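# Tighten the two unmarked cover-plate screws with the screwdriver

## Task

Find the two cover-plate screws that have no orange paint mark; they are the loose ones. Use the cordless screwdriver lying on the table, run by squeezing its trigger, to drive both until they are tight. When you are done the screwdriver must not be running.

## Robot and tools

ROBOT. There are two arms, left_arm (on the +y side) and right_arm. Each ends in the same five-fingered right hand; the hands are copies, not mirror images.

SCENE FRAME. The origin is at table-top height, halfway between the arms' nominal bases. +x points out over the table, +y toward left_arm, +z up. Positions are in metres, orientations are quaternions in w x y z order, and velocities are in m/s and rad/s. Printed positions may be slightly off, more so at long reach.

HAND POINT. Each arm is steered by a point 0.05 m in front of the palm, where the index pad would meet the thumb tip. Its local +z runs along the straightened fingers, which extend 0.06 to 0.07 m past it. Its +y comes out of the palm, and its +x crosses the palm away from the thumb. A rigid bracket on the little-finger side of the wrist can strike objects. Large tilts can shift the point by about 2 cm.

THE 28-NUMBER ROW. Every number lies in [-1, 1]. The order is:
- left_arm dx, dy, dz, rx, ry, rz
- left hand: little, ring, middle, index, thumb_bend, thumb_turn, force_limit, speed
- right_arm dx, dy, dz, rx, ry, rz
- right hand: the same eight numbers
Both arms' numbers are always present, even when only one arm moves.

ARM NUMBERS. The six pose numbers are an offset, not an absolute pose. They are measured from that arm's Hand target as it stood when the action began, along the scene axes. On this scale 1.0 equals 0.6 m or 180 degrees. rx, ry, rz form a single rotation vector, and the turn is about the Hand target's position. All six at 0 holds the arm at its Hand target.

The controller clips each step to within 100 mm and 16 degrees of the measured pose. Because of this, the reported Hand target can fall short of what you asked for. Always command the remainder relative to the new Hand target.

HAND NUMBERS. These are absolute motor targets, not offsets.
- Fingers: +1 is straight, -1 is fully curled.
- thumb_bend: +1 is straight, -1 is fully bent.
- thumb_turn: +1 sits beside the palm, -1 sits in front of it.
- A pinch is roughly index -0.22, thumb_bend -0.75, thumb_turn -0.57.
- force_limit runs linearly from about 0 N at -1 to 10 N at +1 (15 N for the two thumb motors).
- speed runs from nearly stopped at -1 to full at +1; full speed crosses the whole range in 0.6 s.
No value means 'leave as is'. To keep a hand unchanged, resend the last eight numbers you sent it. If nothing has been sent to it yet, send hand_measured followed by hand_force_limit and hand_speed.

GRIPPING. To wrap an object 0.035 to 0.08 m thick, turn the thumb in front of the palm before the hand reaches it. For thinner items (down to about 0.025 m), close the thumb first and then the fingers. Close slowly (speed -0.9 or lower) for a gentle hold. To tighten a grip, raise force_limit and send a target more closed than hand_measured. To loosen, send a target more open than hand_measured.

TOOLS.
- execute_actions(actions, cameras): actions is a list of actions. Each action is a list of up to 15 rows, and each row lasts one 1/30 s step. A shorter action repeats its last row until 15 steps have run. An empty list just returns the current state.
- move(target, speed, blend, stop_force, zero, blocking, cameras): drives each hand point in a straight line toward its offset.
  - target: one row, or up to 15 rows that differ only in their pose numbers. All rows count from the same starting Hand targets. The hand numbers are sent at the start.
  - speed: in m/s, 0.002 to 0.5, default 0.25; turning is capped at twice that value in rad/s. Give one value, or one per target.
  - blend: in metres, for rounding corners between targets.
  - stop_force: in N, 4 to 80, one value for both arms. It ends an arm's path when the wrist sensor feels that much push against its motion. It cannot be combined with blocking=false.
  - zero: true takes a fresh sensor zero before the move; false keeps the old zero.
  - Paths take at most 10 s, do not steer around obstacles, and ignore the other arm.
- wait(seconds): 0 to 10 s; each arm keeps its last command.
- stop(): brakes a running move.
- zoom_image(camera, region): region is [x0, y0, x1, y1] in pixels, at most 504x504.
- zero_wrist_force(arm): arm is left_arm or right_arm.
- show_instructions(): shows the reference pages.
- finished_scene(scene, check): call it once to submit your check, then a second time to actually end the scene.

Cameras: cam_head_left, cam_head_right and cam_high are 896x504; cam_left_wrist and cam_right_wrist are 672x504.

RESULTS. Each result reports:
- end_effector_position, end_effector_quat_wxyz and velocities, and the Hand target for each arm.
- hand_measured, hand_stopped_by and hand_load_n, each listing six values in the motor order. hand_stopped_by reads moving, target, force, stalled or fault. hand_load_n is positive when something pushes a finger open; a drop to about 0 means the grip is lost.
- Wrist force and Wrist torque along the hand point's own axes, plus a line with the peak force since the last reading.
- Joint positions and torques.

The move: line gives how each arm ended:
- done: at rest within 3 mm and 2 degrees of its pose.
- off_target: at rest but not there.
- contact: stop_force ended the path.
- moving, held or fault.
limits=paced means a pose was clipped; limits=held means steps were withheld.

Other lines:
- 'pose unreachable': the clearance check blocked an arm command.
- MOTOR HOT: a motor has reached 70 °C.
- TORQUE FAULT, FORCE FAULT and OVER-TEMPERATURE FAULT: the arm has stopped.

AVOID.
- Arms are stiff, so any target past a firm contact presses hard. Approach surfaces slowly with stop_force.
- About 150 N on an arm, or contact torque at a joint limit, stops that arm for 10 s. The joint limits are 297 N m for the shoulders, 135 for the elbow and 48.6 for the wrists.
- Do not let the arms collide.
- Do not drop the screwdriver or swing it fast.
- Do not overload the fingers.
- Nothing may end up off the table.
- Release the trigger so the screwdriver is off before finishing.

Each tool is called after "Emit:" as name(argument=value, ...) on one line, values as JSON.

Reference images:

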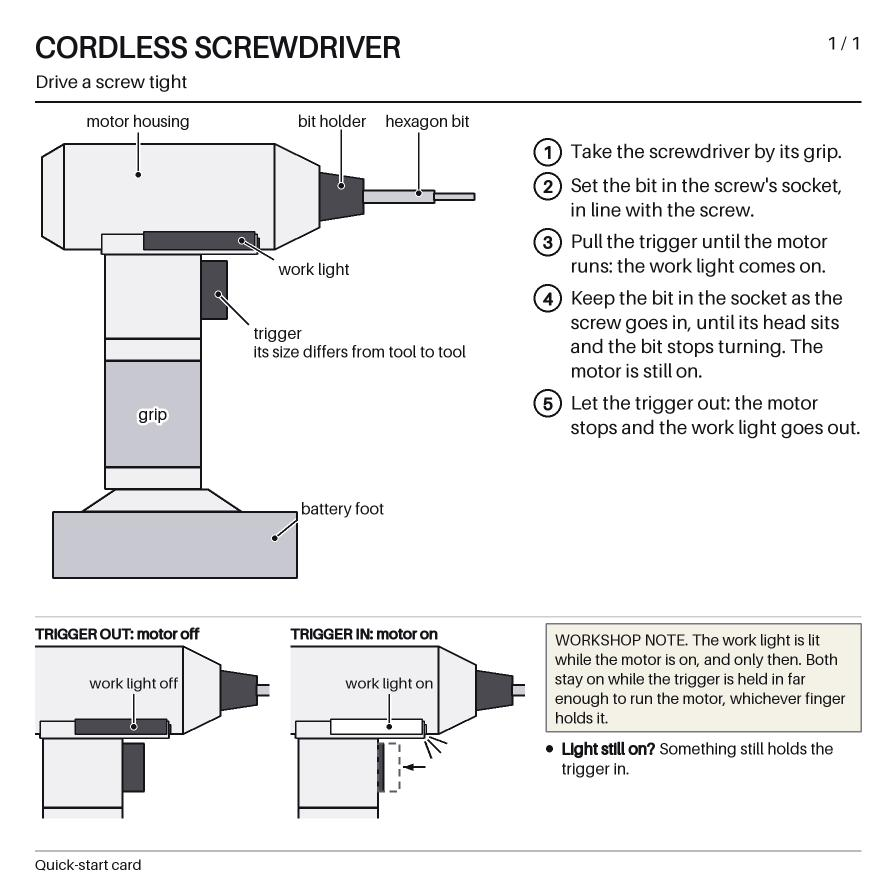

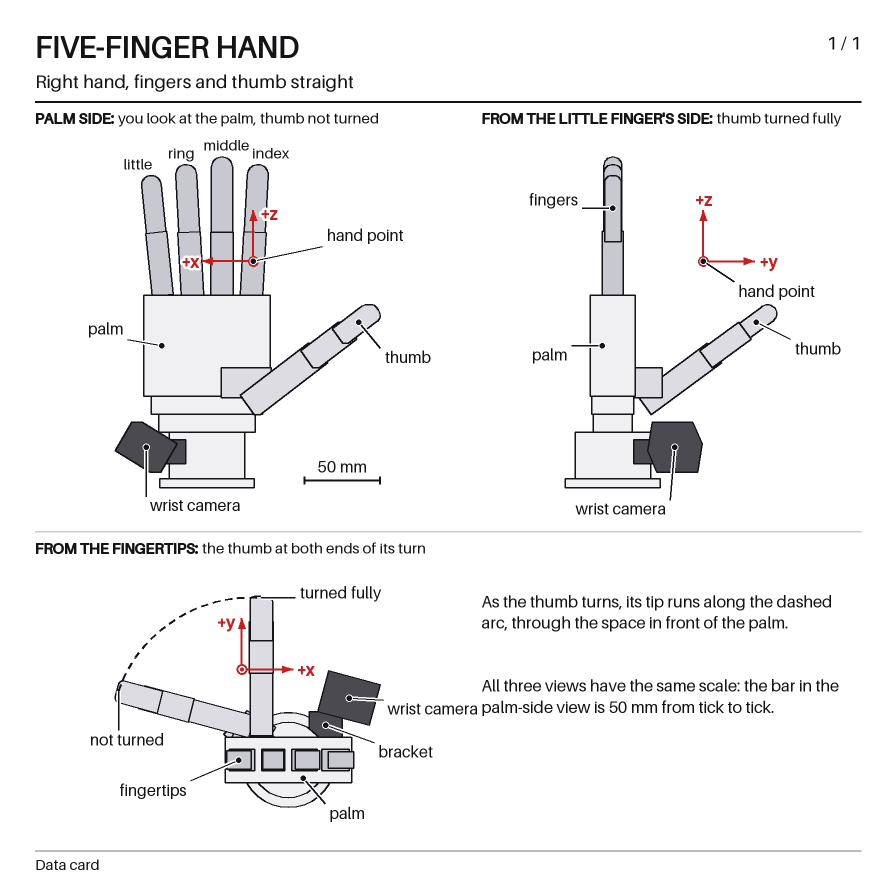

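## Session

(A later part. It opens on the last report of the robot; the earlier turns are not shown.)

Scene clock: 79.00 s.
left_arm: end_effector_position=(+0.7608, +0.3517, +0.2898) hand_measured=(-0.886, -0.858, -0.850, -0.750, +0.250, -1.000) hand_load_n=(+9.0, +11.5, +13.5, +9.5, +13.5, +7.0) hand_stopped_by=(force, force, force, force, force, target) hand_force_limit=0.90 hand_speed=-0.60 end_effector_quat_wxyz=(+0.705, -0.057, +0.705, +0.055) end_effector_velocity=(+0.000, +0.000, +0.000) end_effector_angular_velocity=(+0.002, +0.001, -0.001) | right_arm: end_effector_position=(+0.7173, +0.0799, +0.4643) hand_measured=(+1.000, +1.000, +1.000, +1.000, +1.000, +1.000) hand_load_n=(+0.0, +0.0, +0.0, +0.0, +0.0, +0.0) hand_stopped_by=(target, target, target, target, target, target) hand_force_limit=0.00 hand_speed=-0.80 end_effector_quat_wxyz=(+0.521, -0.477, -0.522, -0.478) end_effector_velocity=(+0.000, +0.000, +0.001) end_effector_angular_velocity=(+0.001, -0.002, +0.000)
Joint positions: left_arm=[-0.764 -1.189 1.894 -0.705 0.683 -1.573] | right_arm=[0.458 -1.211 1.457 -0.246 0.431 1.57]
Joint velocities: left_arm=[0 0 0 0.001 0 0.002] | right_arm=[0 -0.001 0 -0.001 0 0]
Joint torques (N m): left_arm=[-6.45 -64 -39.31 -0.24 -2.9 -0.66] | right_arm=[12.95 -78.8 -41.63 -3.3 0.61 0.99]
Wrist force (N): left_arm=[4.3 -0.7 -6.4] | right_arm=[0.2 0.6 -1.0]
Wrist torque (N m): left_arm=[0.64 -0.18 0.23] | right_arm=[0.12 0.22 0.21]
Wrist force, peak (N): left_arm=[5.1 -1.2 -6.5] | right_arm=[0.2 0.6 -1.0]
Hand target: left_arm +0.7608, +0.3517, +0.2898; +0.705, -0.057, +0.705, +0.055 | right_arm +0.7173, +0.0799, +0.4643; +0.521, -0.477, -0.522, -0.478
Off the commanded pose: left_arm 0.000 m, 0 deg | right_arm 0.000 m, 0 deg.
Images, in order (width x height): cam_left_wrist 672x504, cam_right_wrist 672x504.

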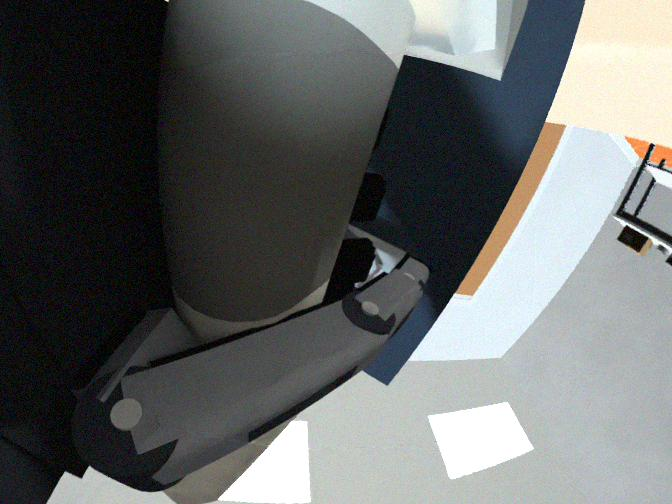

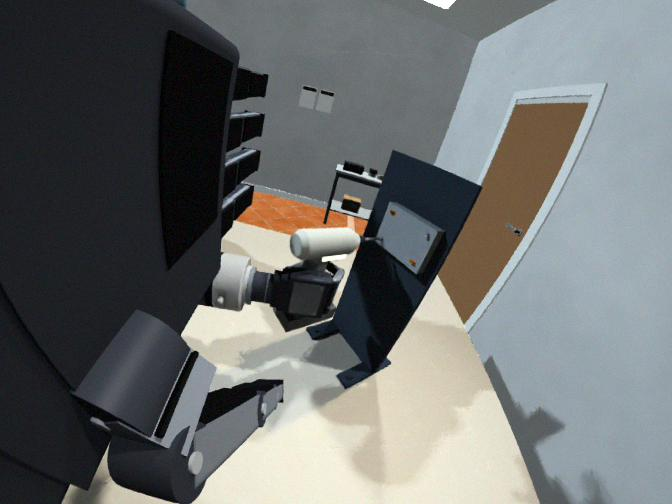

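Emit:
move(target=[0.00195,0.00154,0,0,0,0,-1,-1,-0.97,-1,-1,-1,0.9,-0.6,0,0,0,0,0,0,1,1,1,1,1,1,0,-0.8], speed=0.01, cameras=["cam_right_wrist","cam_left_wrist"])

Emit:
zoom_image(camera="cam_left_wrist", region=[350, 235, 410, 295])

Emit:
zoom_image(camera="cam_right_wrist", region=[350, 205, 410, 265])

Scene clock: 79.87 s.
left_arm: end_effector_position=(+0.7620, +0.3527, +0.2898) hand_measured=(-0.886, -0.858, -0.850, -0.750, +0.250, -1.000) hand_load_n=(+10.0, +12.5, +13.5, +9.5, +13.5, +7.0) hand_stopped_by=(force, force, force, force, force, target) hand_force_limit=0.90 hand_speed=-0.60 end_effector_quat_wxyz=(+0.705, -0.057, +0.705, +0.055) end_effector_velocity=(+0.000, -0.001, +0.000) end_effector_angular_velocity=(-0.002, -0.001, -0.001) | right_arm: end_effector_position=(+0.7173, +0.0799, +0.4643) hand_measured=(+1.000, +1.000, +1.000, +1.000, +1.000, +1.000) hand_load_n=(+0.0, +0.0, +0.0, +0.0, +0.0, +0.5) hand_stopped_by=(target, target, target, target, target, target) hand_force_limit=0.00 hand_speed=-0.80 end_effector_quat_wxyz=(+0.521, -0.477, -0.522, -0.478) end_effector_velocity=(+0.000, +0.000, +0.001) end_effector_angular_velocity=(+0.000, +0.000, +0.000)
Joint positions: left_arm=[-0.761 -1.188 1.892 -0.704 0.685 -1.573] | right_arm=[0.458 -1.211 1.457 -0.246 0.431 1.57]
Joint velocities: left_arm=[-0.001 0 0 0 0 -0.002] | right_arm=[0 -0.001 0 0 0 0]
Joint torques (N m): left_arm=[4.53 -40.22 -40.29 2.22 0.38 -0.02] | right_arm=[13.04 -79.83 -42.09 -3.02 0.49 1.09]
Wrist force (N): left_arm=[-1.6 1.3 5.0] | right_arm=[-0.1 0.4 -0.9]
Wrist torque (N m): left_arm=[0.93 -0.30 0.44] | right_arm=[0.09 0.27 0.18]
Wrist force, peak (N): left_arm=[6.6 -10.2 -21.3] | right_arm=[0.2 0.6 -1.1]
Hand target: left_arm +0.7620, +0.3526, +0.2898; +0.705, -0.057, +0.705, +0.055 | right_arm +0.7173, +0.0799, +0.4643; +0.521, -0.477, -0.522, -0.478
Off the commanded pose: left_arm 0.000 m, 0 deg | right_arm 0.000 m, 0 deg.
move: done
Images, in order (width x height): cam_left_wrist 672x504, cam_right_wrist 672x504.

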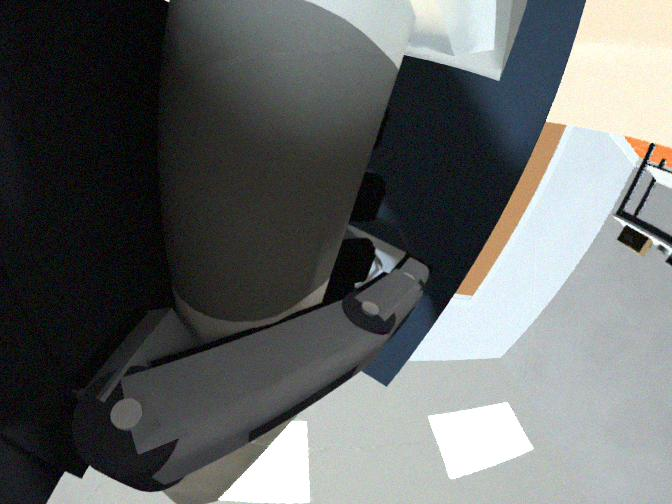

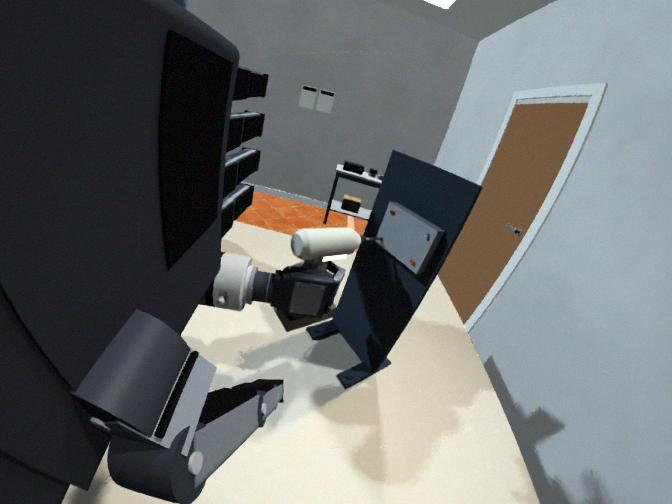

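Scaled by 8.400 from the camera's 672x504 image, which has a finer 960x720 frame.

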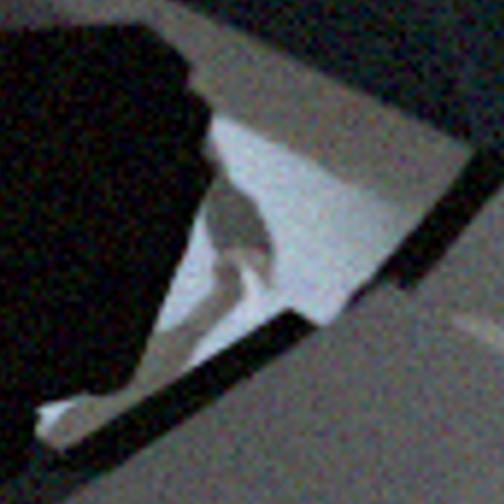

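Scaled by 8.400 from the camera's 672x504 image, which has a finer 960x720 frame.

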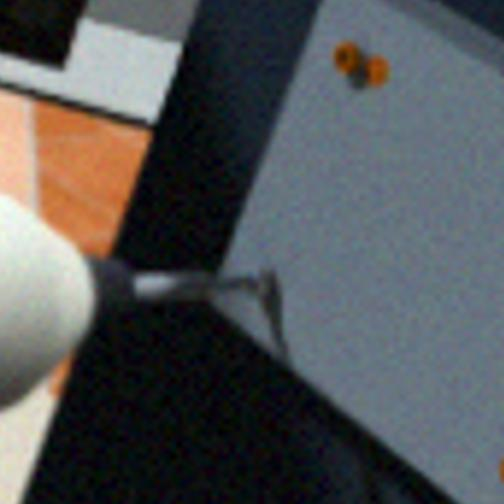

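Emit:
move(target=[0.00195,0.00154,0,0,0,0,-1,-1,-0.97,-1,-1,-1,0.9,-0.6,0,0,0,0,0,0,1,1,1,1,1,1,0,-0.8], speed=0.01, cameras=["cam_right_wrist","cam_left_wrist"])

Emit:
zoom_image(camera="cam_left_wrist", region=[350, 235, 410, 295])

Emit:
zoom_image(camera="cam_right_wrist", region=[350, 205, 410, 265])

Scene clock: 80.77 s.
left_arm: end_effector_position=(+0.7632, +0.3536, +0.2898) hand_measured=(-0.886, -0.858, -0.850, -0.750, +0.250, -1.000) hand_load_n=(+10.0, +12.0, +13.5, +9.5, +14.0, +6.0) hand_stopped_by=(force, force, force, force, force, target) hand_force_limit=0.90 hand_speed=-0.60 end_effector_quat_wxyz=(+0.705, -0.057, +0.705, +0.055) end_effector_velocity=(+0.000, +0.000, +0.000) end_effector_angular_velocity=(-0.001, -0.001, -0.001) | right_arm: end_effector_position=(+0.7173, +0.0799, +0.4643) hand_measured=(+1.000, +1.000, +1.000, +1.000, +1.000, +1.000) hand_load_n=(+0.0, +0.0, +0.0, +0.0, +0.0, +0.0) hand_stopped_by=(target, target, target, target, target, target) hand_force_limit=0.00 hand_speed=-0.80 end_effector_quat_wxyz=(+0.521, -0.477, -0.522, -0.478) end_effector_velocity=(+0.000, +0.000, +0.000) end_effector_angular_velocity=(+0.000, +0.001, +0.001)
Joint positions: left_arm=[-0.759 -1.187 1.891 -0.704 0.687 -1.573] | right_arm=[0.458 -1.211 1.457 -0.246 0.431 1.57]
Joint velocities: left_arm=[0 0 0 -0.001 0.001 -0.001] | right_arm=[0 0 0 0.001 -0.001 0]
Joint torques (N m): left_arm=[3.56 -46.01 -42.3 1.85 0.92 0.64] | right_arm=[12.91 -79.31 -41.9 -2.99 0.39 0.93]
Wrist force (N): left_arm=[-0.9 1.1 3.7] | right_arm=[0.2 0.5 -0.6]
Wrist torque (N m): left_arm=[0.80 -0.23 0.38] | right_arm=[0.08 0.22 0.20]
Wrist force, peak (N): left_arm=[6.1 -11.4 -19.7] | right_arm=[-0.1 0.5 -1.0]
Hand target: left_arm +0.7631, +0.3535, +0.2898; +0.705, -0.057, +0.705, +0.055 | right_arm +0.7173, +0.0799, +0.4643; +0.521, -0.477, -0.522, -0.478
Off the commanded pose: left_arm 0.000 m, 0 deg | right_arm 0.000 m, 0 deg.
move: done
Images, in order (width x height): cam_left_wrist 672x504, cam_right_wrist 672x504.

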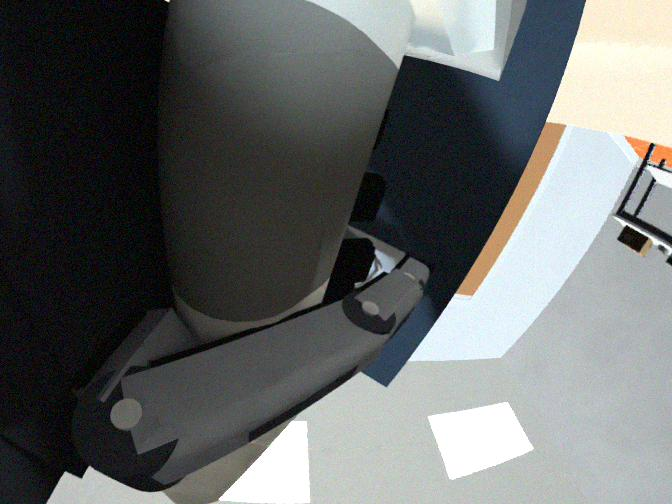

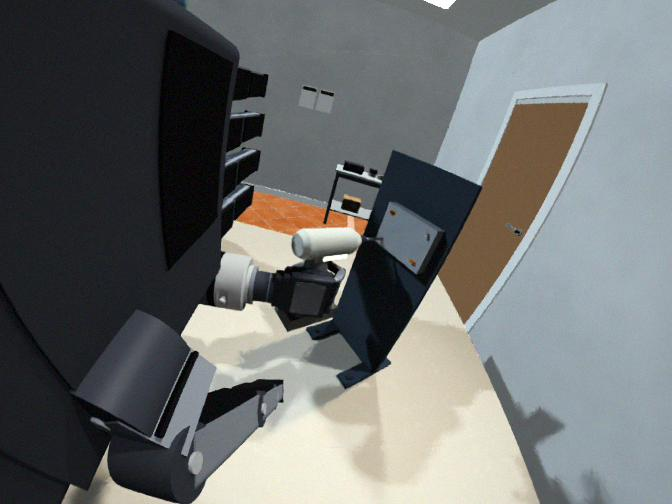

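Scaled by 8.400 from the camera's 672x504 image, which has a finer 960x720 frame.

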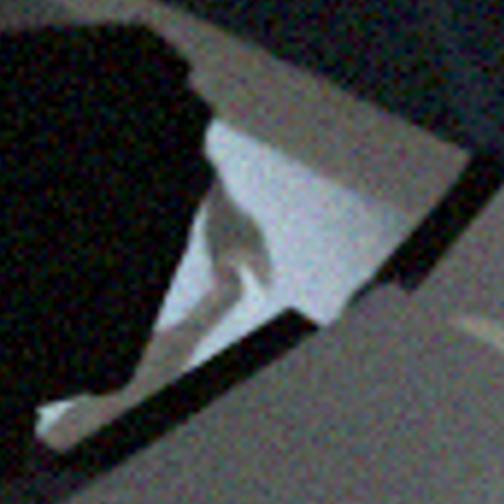

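Scaled by 8.400 from the camera's 672x504 image, which has a finer 960x720 frame.

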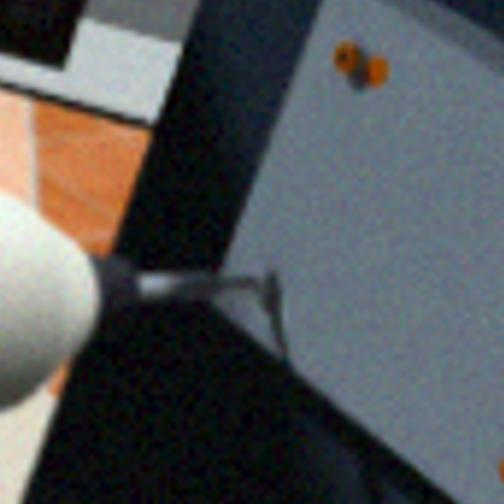

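Emit:
move(target=[0.0026,0.00205,0.0006,0,0,0,-1,-1,-0.97,-1,-1,-1,0.9,-0.6,0,0,0,0,0,0,1,1,1,1,1,1,0,-0.8], speed=0.006, cameras=["cam_right_wrist","cam_left_wrist"])

Emit:
zoom_image(camera="cam_left_wrist", region=[350, 235, 410, 295])

Emit:
zoom_image(camera="cam_right_wrist", region=[350, 205, 410, 265])

Scene clock: 81.70 s.
left_arm: end_effector_position=(+0.7647, +0.3547, +0.2900) hand_measured=(-0.886, -0.858, -0.850, -0.750, +0.252, -1.000) hand_load_n=(+10.5, +10.5, +10.5, +9.5, +16.5, +1.5) hand_stopped_by=(force, force, force, force, force, target) hand_force_limit=0.90 hand_speed=-0.60 end_effector_quat_wxyz=(+0.705, -0.057, +0.705, +0.055) end_effector_velocity=(+0.000, -0.001, +0.000) end_effector_angular_velocity=(-0.001, +0.000, -0.002) | right_arm: end_effector_position=(+0.7173, +0.0799, +0.4643) hand_measured=(+1.000, +1.000, +1.000, +1.000, +1.000, +1.000) hand_load_n=(-0.5, +0.0, +0.0, +0.0, +0.0, +0.0) hand_stopped_by=(target, target, target, target, target, target) hand_force_limit=0.00 hand_speed=-0.80 end_effector_quat_wxyz=(+0.521, -0.477, -0.522, -0.478) end_effector_velocity=(+0.000, +0.000, +0.001) end_effector_angular_velocity=(+0.001, -0.001, +0.000)
Joint positions: left_arm=[-0.756 -1.186 1.889 -0.703 0.69 -1.573] | right_arm=[0.458 -1.211 1.457 -0.246 0.431 1.57]
Joint velocities: left_arm=[-0.001 0 0 0 0.001 -0.001] | right_arm=[0 -0.002 0 0 0 0]
Joint torques (N m): left_arm=[44.35 -61.02 -63.82 -1.88 -3.36 1.94] | right_arm=[11.84 -77.37 -41.86 -3.15 0.52 1]
Wrist force (N): left_arm=[22.9 -23.1 -49.4] | right_arm=[-0.1 0.2 -0.6]
Wrist torque (N m): left_arm=[0.81 -1.00 -0.23] | right_arm=[0.03 0.25 0.18]
Wrist force, peak (N): left_arm=[22.9 -23.1 -49.4] | right_arm=[-0.3 0.5 -0.8]
Hand target: left_arm +0.7647, +0.3548, +0.2901; +0.705, -0.057, +0.705, +0.055 | right_arm +0.7173, +0.0799, +0.4643; +0.521, -0.477, -0.522, -0.478
Off the commanded pose: left_arm 0.000 m, 0 deg | right_arm 0.000 m, 0 deg.
move: done
Images, in order (width x height): cam_left_wrist 672x504, cam_right_wrist 672x504.

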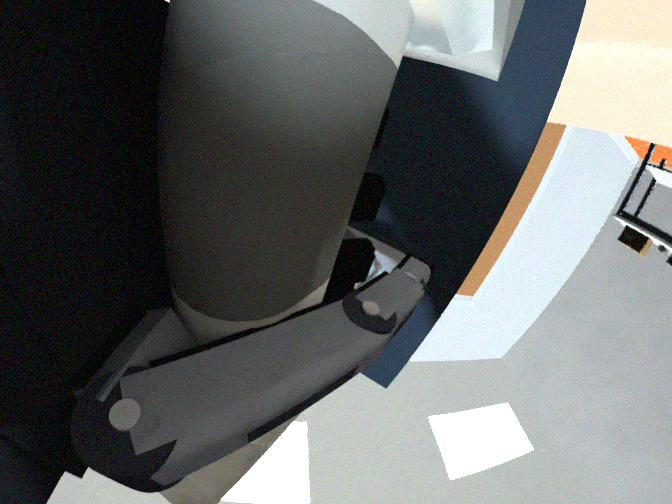

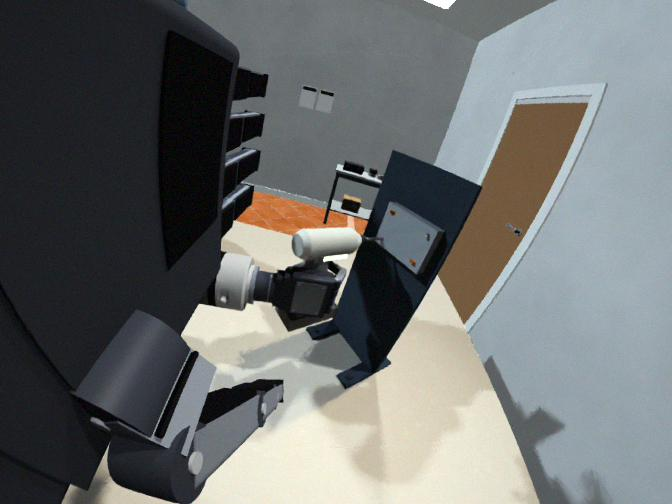

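Scaled by 8.400 from the camera's 672x504 image, which has a finer 960x720 frame.

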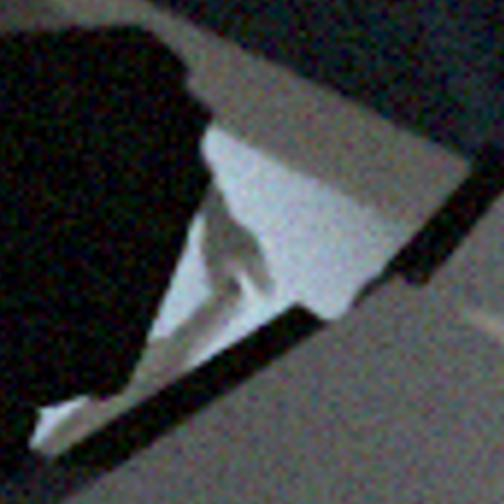

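Scaled by 8.400 from the camera's 672x504 image, which has a finer 960x720 frame.

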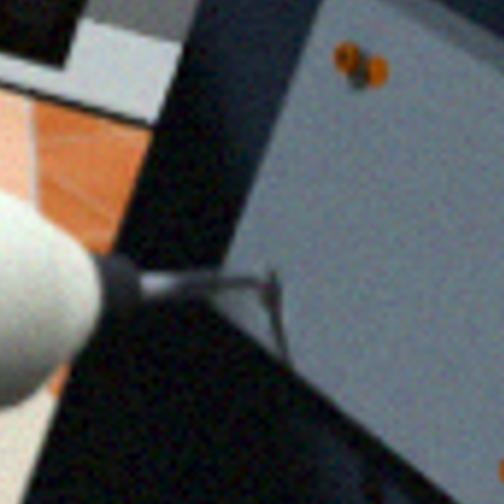

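Emit:
wait(seconds=0.5, cameras=["cam_right_wrist","cam_left_wrist"])

Emit:
zoom_image(camera="cam_right_wrist", region=[280, 160, 480, 310])

Emit:
zoom_image(camera="cam_left_wrist", region=[355, 240, 405, 290])

Scene clock: 82.43 s.
left_arm: end_effector_position=(+0.7648, +0.3549, +0.2902) hand_measured=(-0.886, -0.858, -0.850, -0.750, +0.252, -1.000) hand_load_n=(+10.0, +10.5, +11.5, +9.0, +16.0, +3.0) hand_stopped_by=(force, force, force, force, force, target) hand_force_limit=0.90 hand_speed=-0.60 end_effector_quat_wxyz=(+0.705, -0.057, +0.705, +0.055) end_effector_velocity=(+0.000, +0.000, +0.000) end_effector_angular_velocity=(-0.002, +0.000, +0.000) | right_arm: end_effector_position=(+0.7173, +0.0799, +0.4643) hand_measured=(+1.000, +1.000, +1.000, +1.000, +1.000, +1.000) hand_load_n=(+0.0, +0.0, +0.0, +0.0, +0.5, +0.5) hand_stopped_by=(target, target, target, target, target, target) hand_force_limit=0.00 hand_speed=-0.80 end_effector_quat_wxyz=(+0.521, -0.477, -0.522, -0.478) end_effector_velocity=(+0.000, +0.000, -0.001) end_effector_angular_velocity=(+0.000, +0.001, +0.000)
Joint positions: left_arm=[-0.756 -1.186 1.889 -0.703 0.69 -1.573] | right_arm=[0.458 -1.211 1.457 -0.246 0.431 1.57]
Joint velocities: left_arm=[0 0 0 0 0 -0.002] | right_arm=[0 0.001 0 0 0 0]
Joint torques (N m): left_arm=[26.75 -85.6 -55.53 -5.96 -3.71 3.44] | right_arm=[12.63 -79.51 -42.46 -3.06 0.67 1.12]
Wrist force (N): left_arm=[14.8 -9.2 -23.7] | right_arm=[-0.1 0.2 -0.5]
Wrist torque (N m): left_arm=[0.78 -0.56 -0.60] | right_arm=[0.03 0.25 0.18]
Wrist force, peak (N): left_arm=[24.4 -25.1 -53.2] | right_arm=[0.1 0.4 -1.0]
Hand target: left_arm +0.7647, +0.3548, +0.2901; +0.705, -0.057, +0.705, +0.055 | right_arm +0.7173, +0.0799, +0.4643; +0.521, -0.477, -0.522, -0.478
Off the commanded pose: left_arm 0.000 m, 0 deg | right_arm 0.000 m, 0 deg.
wait: 0.50 s; at rest from the start
Images, in order (width x height): cam_left_wrist 672x504, cam_right_wrist 672x504.

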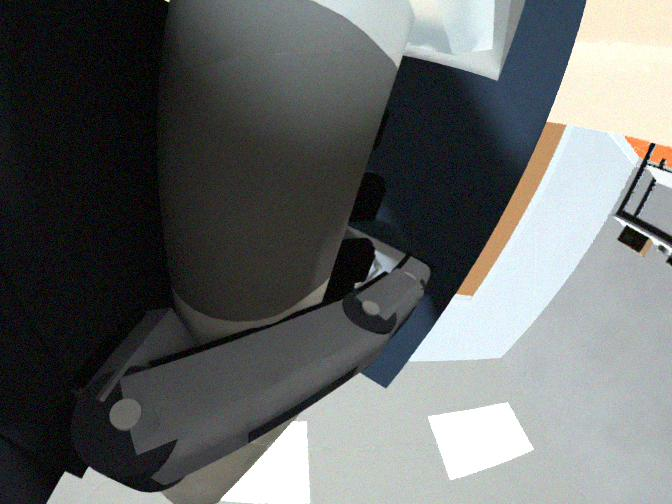

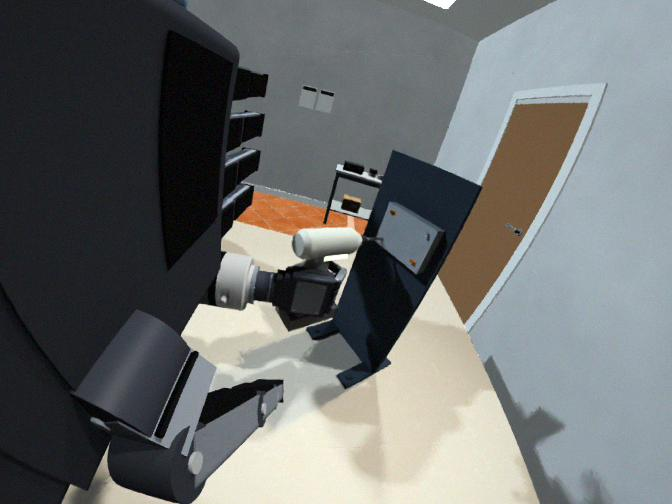

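Scaled by 2.520 from the camera's 672x504 image, which has a finer 960x720 frame.

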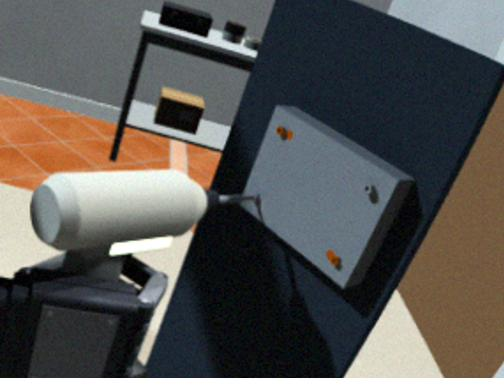

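Scaled by 10.080 from the camera's 672x504 image, which has a finer 960x720 frame.

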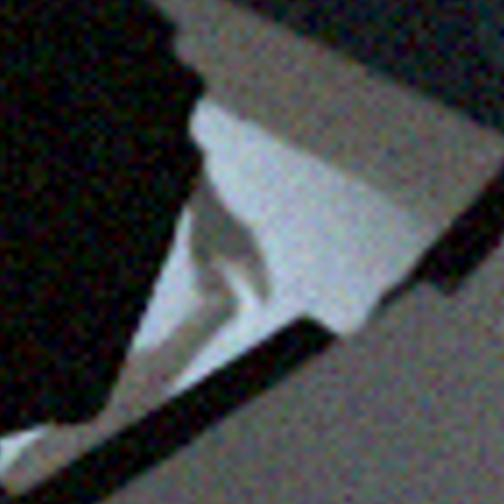

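Emit:
wait(seconds=1, cameras=["cam_right_wrist","cam_left_wrist"])

Emit:
zoom_image(camera="cam_right_wrist", region=[350, 205, 410, 265])

Emit:
zoom_image(camera="cam_left_wrist", region=[355, 240, 405, 290])

Scene clock: 83.57 s.
left_arm: end_effector_position=(+0.7647, +0.3548, +0.2902) hand_measured=(-0.886, -0.858, -0.850, -0.750, +0.252, -1.000) hand_load_n=(+9.5, +10.5, +11.5, +9.0, +16.0, +2.5) hand_stopped_by=(force, force, force, force, force, target) hand_force_limit=0.90 hand_speed=-0.60 end_effector_quat_wxyz=(+0.705, -0.057, +0.705, +0.055) end_effector_velocity=(+0.000, -0.001, +0.000) end_effector_angular_velocity=(+0.002, +0.001, -0.001) | right_arm: end_effector_position=(+0.7173, +0.0799, +0.4643) hand_measured=(+1.000, +1.000, +1.000, +1.000, +1.000, +1.000) hand_load_n=(+0.0, +0.0, +0.0, +0.0, +0.0, +0.0) hand_stopped_by=(target, target, target, target, target, target) hand_force_limit=0.00 hand_speed=-0.80 end_effector_quat_wxyz=(+0.521, -0.477, -0.522, -0.478) end_effector_velocity=(+0.000, +0.000, +0.000) end_effector_angular_velocity=(+0.001, -0.001, +0.000)
Joint positions: left_arm=[-0.756 -1.186 1.889 -0.703 0.69 -1.573] | right_arm=[0.458 -1.211 1.457 -0.246 0.431 1.57]
Joint velocities: left_arm=[-0.001 0 0 0 0 0.002] | right_arm=[0 0 0 -0.001 0 0]
Joint torques (N m): left_arm=[12.71 -86.55 -32.61 -0.25 -1.73 4.26] | right_arm=[13.15 -79.37 -42.42 -3.15 0.62 0.91]
Wrist force (N): left_arm=[16.1 -12.6 -30.5] | right_arm=[-0.1 0.3 -0.5]
Wrist torque (N m): left_arm=[0.76 -0.82 -0.44] | right_arm=[0.05 0.25 0.17]
Wrist force, peak (N): left_arm=[17.8 -15.1 -34.0] | right_arm=[-0.4 0.1 -1.1]
Hand target: left_arm +0.7647, +0.3548, +0.2901; +0.705, -0.057, +0.705, +0.055 | right_arm +0.7173, +0.0799, +0.4643; +0.521, -0.477, -0.522, -0.478
Off the commanded pose: left_arm 0.000 m, 0 deg | right_arm 0.000 m, 0 deg.
wait: 1.00 s; at rest by 0.03 s
Images, in order (width x height): cam_left_wrist 672x504, cam_right_wrist 672x504.

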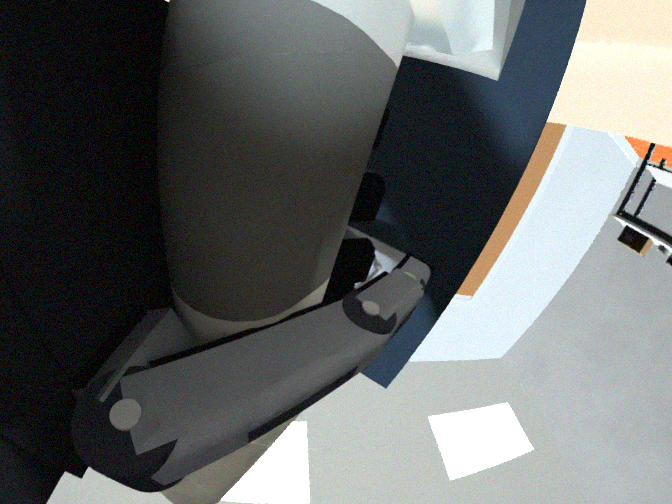

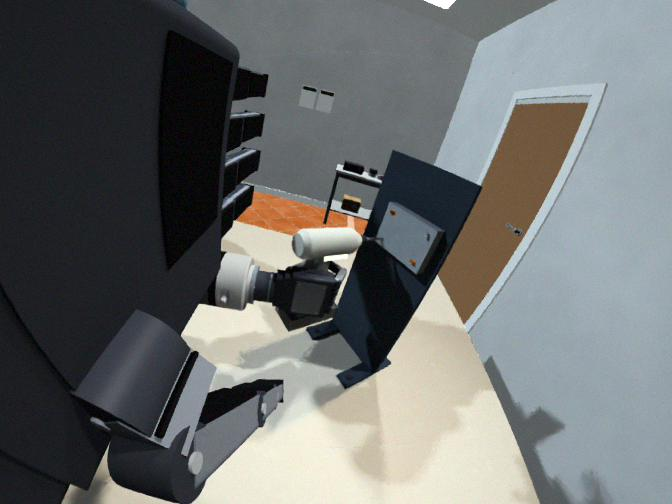

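Scaled by 8.400 from the camera's 672x504 image, which has a finer 960x720 frame.

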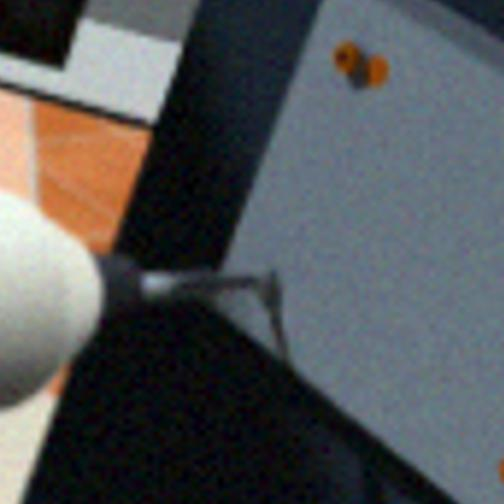

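Scaled by 10.080 from the camera's 672x504 image, which has a finer 960x720 frame.

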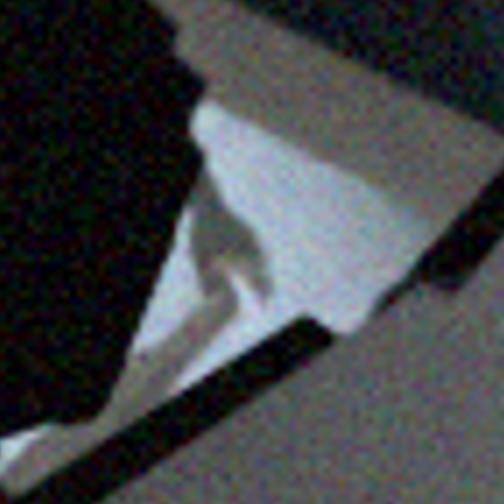

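Emit:
move(target=[-0.0005,-0.0004,-0.0008,0,0,0,-1,-1,-0.97,-0.4,-1,-1,0.7,-0.8,0,0,0,0,0,0,1,1,1,1,1,1,0,-0.8], speed=0.01, cameras=["cam_right_wrist","cam_left_wrist"])

Emit:
zoom_image(camera="cam_right_wrist", region=[280, 160, 480, 310])

Scene clock: 85.33 s.
left_arm: end_effector_position=(+0.7644, +0.3545, +0.2897) hand_measured=(-0.886, -0.858, -0.850, -0.400, +0.252, -1.000) hand_load_n=(+10.0, +11.5, +13.0, +0.0, +14.5, +5.5) hand_stopped_by=(force, force, force, target, force, target) hand_force_limit=0.70 hand_speed=-0.80 end_effector_quat_wxyz=(+0.705, -0.057, +0.705, +0.055) end_effector_velocity=(+0.000, +0.001, +0.000) end_effector_angular_velocity=(+0.001, +0.001, +0.001) | right_arm: end_effector_position=(+0.7173, +0.0799, +0.4643) hand_measured=(+1.000, +1.000, +1.000, +1.000, +1.000, +1.000) hand_load_n=(+0.0, -0.5, -0.5, +0.0, +0.0, +0.0) hand_stopped_by=(target, target, target, target, target, target) hand_force_limit=0.00 hand_speed=-0.80 end_effector_quat_wxyz=(+0.521, -0.477, -0.522, -0.478) end_effector_velocity=(+0.000, +0.000, -0.001) end_effector_angular_velocity=(-0.001, +0.001, +0.000)
Joint positions: left_arm=[-0.757 -1.186 1.89 -0.704 0.69 -1.573] | right_arm=[0.458 -1.211 1.457 -0.246 0.431 1.57]
Joint velocities: left_arm=[0.001 0 0 0.001 0 0] | right_arm=[0 0.001 0 0 0 0]
Joint torques (N m): left_arm=[-12.49 -45.11 -21.78 1.74 1.12 2.79] | right_arm=[12.04 -79.28 -43.33 -3.11 0.74 0.97]
Wrist force (N): left_arm=[-0.3 3.6 -0.1] | right_arm=[0.0 0.3 -0.6]
Wrist torque (N m): left_arm=[0.64 -0.49 0.37] | right_arm=[0.05 0.25 0.18]
Wrist force, peak (N): left_arm=[19.6 -19.0 -40.8] | right_arm=[-0.5 0.2 -1.3]
Hand target: left_arm +0.7644, +0.3545, +0.2897; +0.705, -0.057, +0.705, +0.055 | right_arm +0.7173, +0.0799, +0.4643; +0.521, -0.477, -0.522, -0.478
Off the commanded pose: left_arm 0.000 m, 0 deg | right_arm 0.000 m, 0 deg.
move: done
Images, in order (width x height): cam_left_wrist 672x504, cam_right_wrist 672x504.

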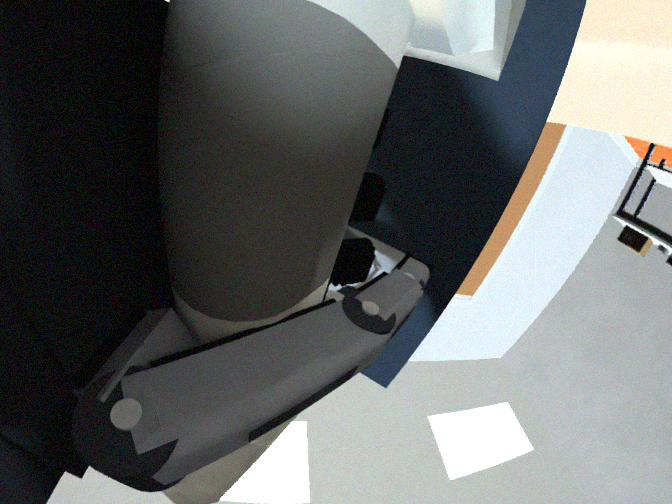

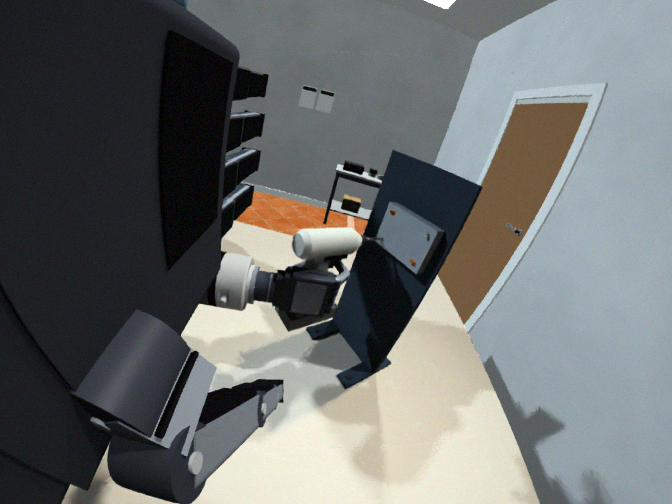

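Scaled by 2.520 from the camera's 672x504 image, which has a finer 960x720 frame.

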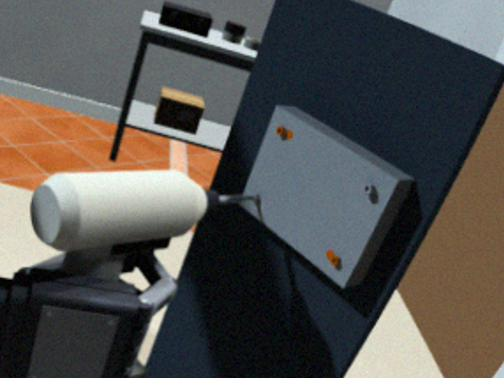

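Light off. Back out.

Emit:
move(target=[-0.0394,-0.0308,0,0,0,0,-1,-1,-0.97,-0.4,-1,-1,0.7,-0.8,0,0,0,0,0,0,1,1,1,1,1,1,0,-0.8], speed=0.05, cameras=["cam_right_wrist","cam_left_wrist"])

Emit:
zoom_image(camera="cam_right_wrist", region=[340, 140, 440, 240])

Emit:
zoom_image(camera="cam_left_wrist", region=[330, 220, 430, 295])

Scene clock: 86.33 s.
left_arm: end_effector_position=(+0.7405, +0.3361, +0.2897) hand_measured=(-0.886, -0.858, -0.850, -0.400, +0.252, -1.000) hand_load_n=(+4.5, +11.0, +16.5, +0.0, +9.5, +10.0) hand_stopped_by=(force, force, force, target, force, target) hand_force_limit=0.70 hand_speed=-0.80 end_effector_quat_wxyz=(+0.705, -0.057, +0.705, +0.055) end_effector_velocity=(+0.002, +0.003, +0.000) end_effector_angular_velocity=(+0.001, +0.000, +0.000) | right_arm: end_effector_position=(+0.7173, +0.0799, +0.4643) hand_measured=(+1.000, +1.000, +1.000, +1.000, +1.000, +1.000) hand_load_n=(+0.0, +0.0, +0.0, +0.0, +0.0, +0.0) hand_stopped_by=(target, target, target, target, target, target) hand_force_limit=0.00 hand_speed=-0.80 end_effector_quat_wxyz=(+0.521, -0.477, -0.522, -0.478) end_effector_velocity=(+0.000, +0.000, +0.001) end_effector_angular_velocity=(+0.000, -0.001, +0.000)
Joint positions: left_arm=[-0.802 -1.203 1.915 -0.712 0.644 -1.573] | right_arm=[0.458 -1.211 1.457 -0.246 0.431 1.57]
Joint velocities: left_arm=[0.005 0.001 -0.001 0 0.005 0.001] | right_arm=[0 -0.001 0 0 0 0]
Joint torques (N m): left_arm=[4.95 -46.69 -48.41 -3.24 2.54 -3.03] | right_arm=[12.48 -79.56 -43.2 -2.89 0.65 1.05]
Wrist force (N): left_arm=[5.9 3.6 -0.4] | right_arm=[-0.2 0.3 -0.7]
Wrist torque (N m): left_arm=[0.61 0.03 0.07] | right_arm=[0.06 0.29 0.16]
Wrist force, peak (N): left_arm=[7.1 4.4 -0.2] | right_arm=[-0.6 0.4 -1.0]
Hand target: left_arm +0.7407, +0.3361, +0.2897; +0.705, -0.057, +0.705, +0.055 | right_arm +0.7173, +0.0799, +0.4643; +0.521, -0.477, -0.522, -0.478
Off the commanded pose: left_arm 0.000 m, 0 deg | right_arm 0.000 m, 0 deg.
move: done
Images, in order (width x height): cam_left_wrist 672x504, cam_right_wrist 672x504.

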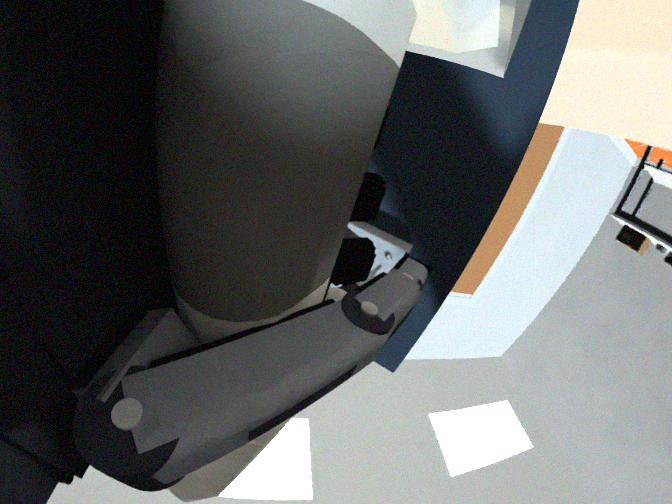

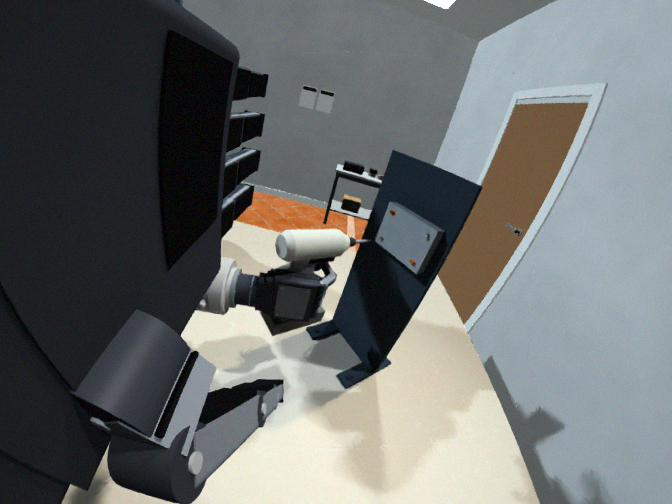

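Scaled by 5.040 from the camera's 672x504 image, which has a finer 960x720 frame.

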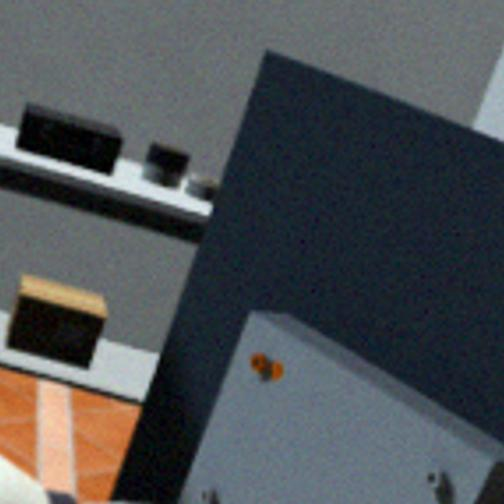

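Scaled by 5.040 from the camera's 672x504 image, which has a finer 960x720 frame.

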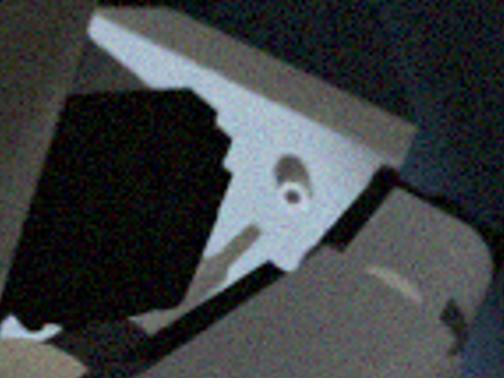

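Emit:
zoom_image(camera="cam_right_wrist", region=[365, 185, 450, 270])

Emit:
zoom_image(camera="cam_right_wrist", region=[370, 220, 400, 250])

Emit:
zoom_image(camera="cam_right_wrist", region=[378, 195, 408, 225])

Emit:
zoom_image(camera="cam_right_wrist", region=[415, 223, 445, 253])

Emit:
zoom_image(camera="cam_right_wrist", region=[400, 247, 430, 277])

Scaled by 5.929 from the camera's 672x504 image, which has a finer 960x720 frame.

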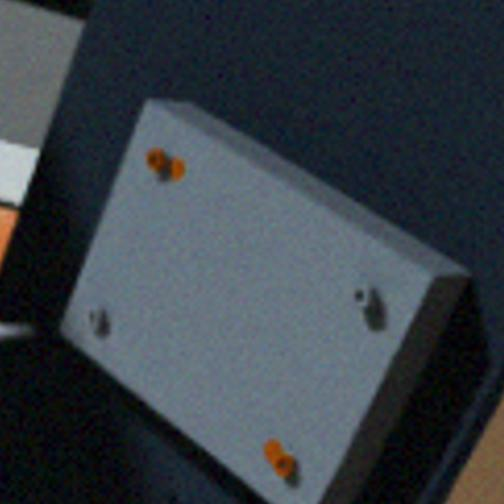

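Scaled by 16.800 from the camera's 672x504 image, which has a finer 960x720 frame.

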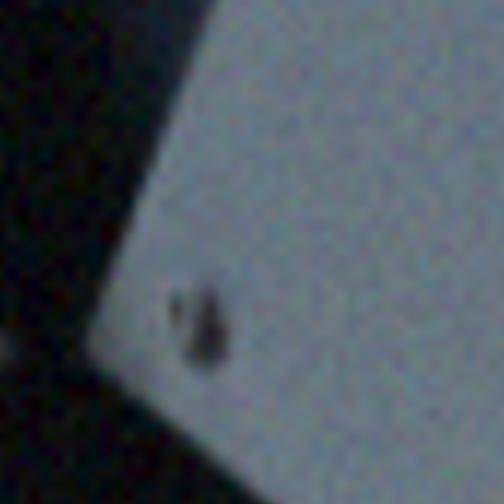

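Scaled by 16.800 from the camera's 672x504 image, which has a finer 960x720 frame.

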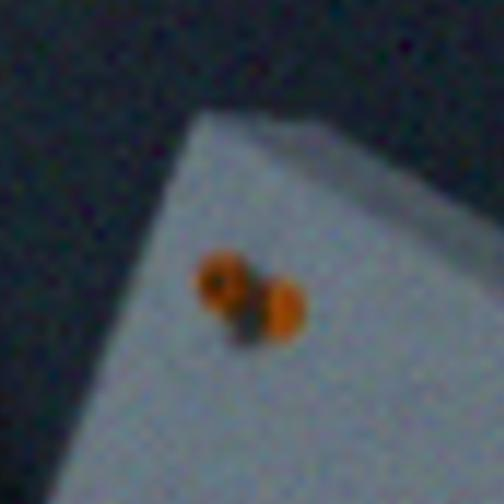

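Scaled by 16.800 from the camera's 672x504 image, which has a finer 960x720 frame.

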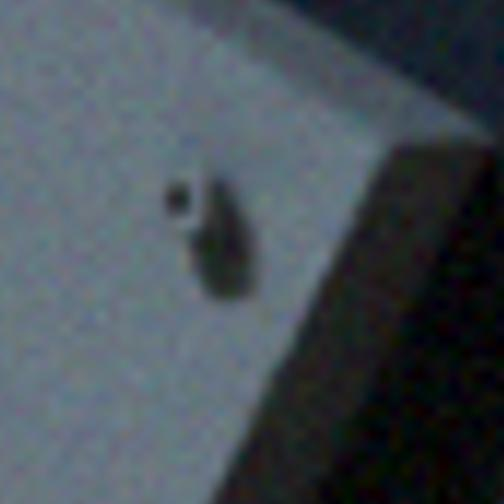

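Scaled by 16.800 from the camera's 672x504 image, which has a finer 960x720 frame.

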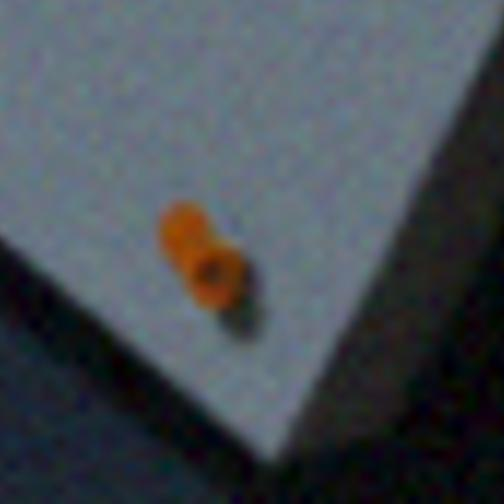

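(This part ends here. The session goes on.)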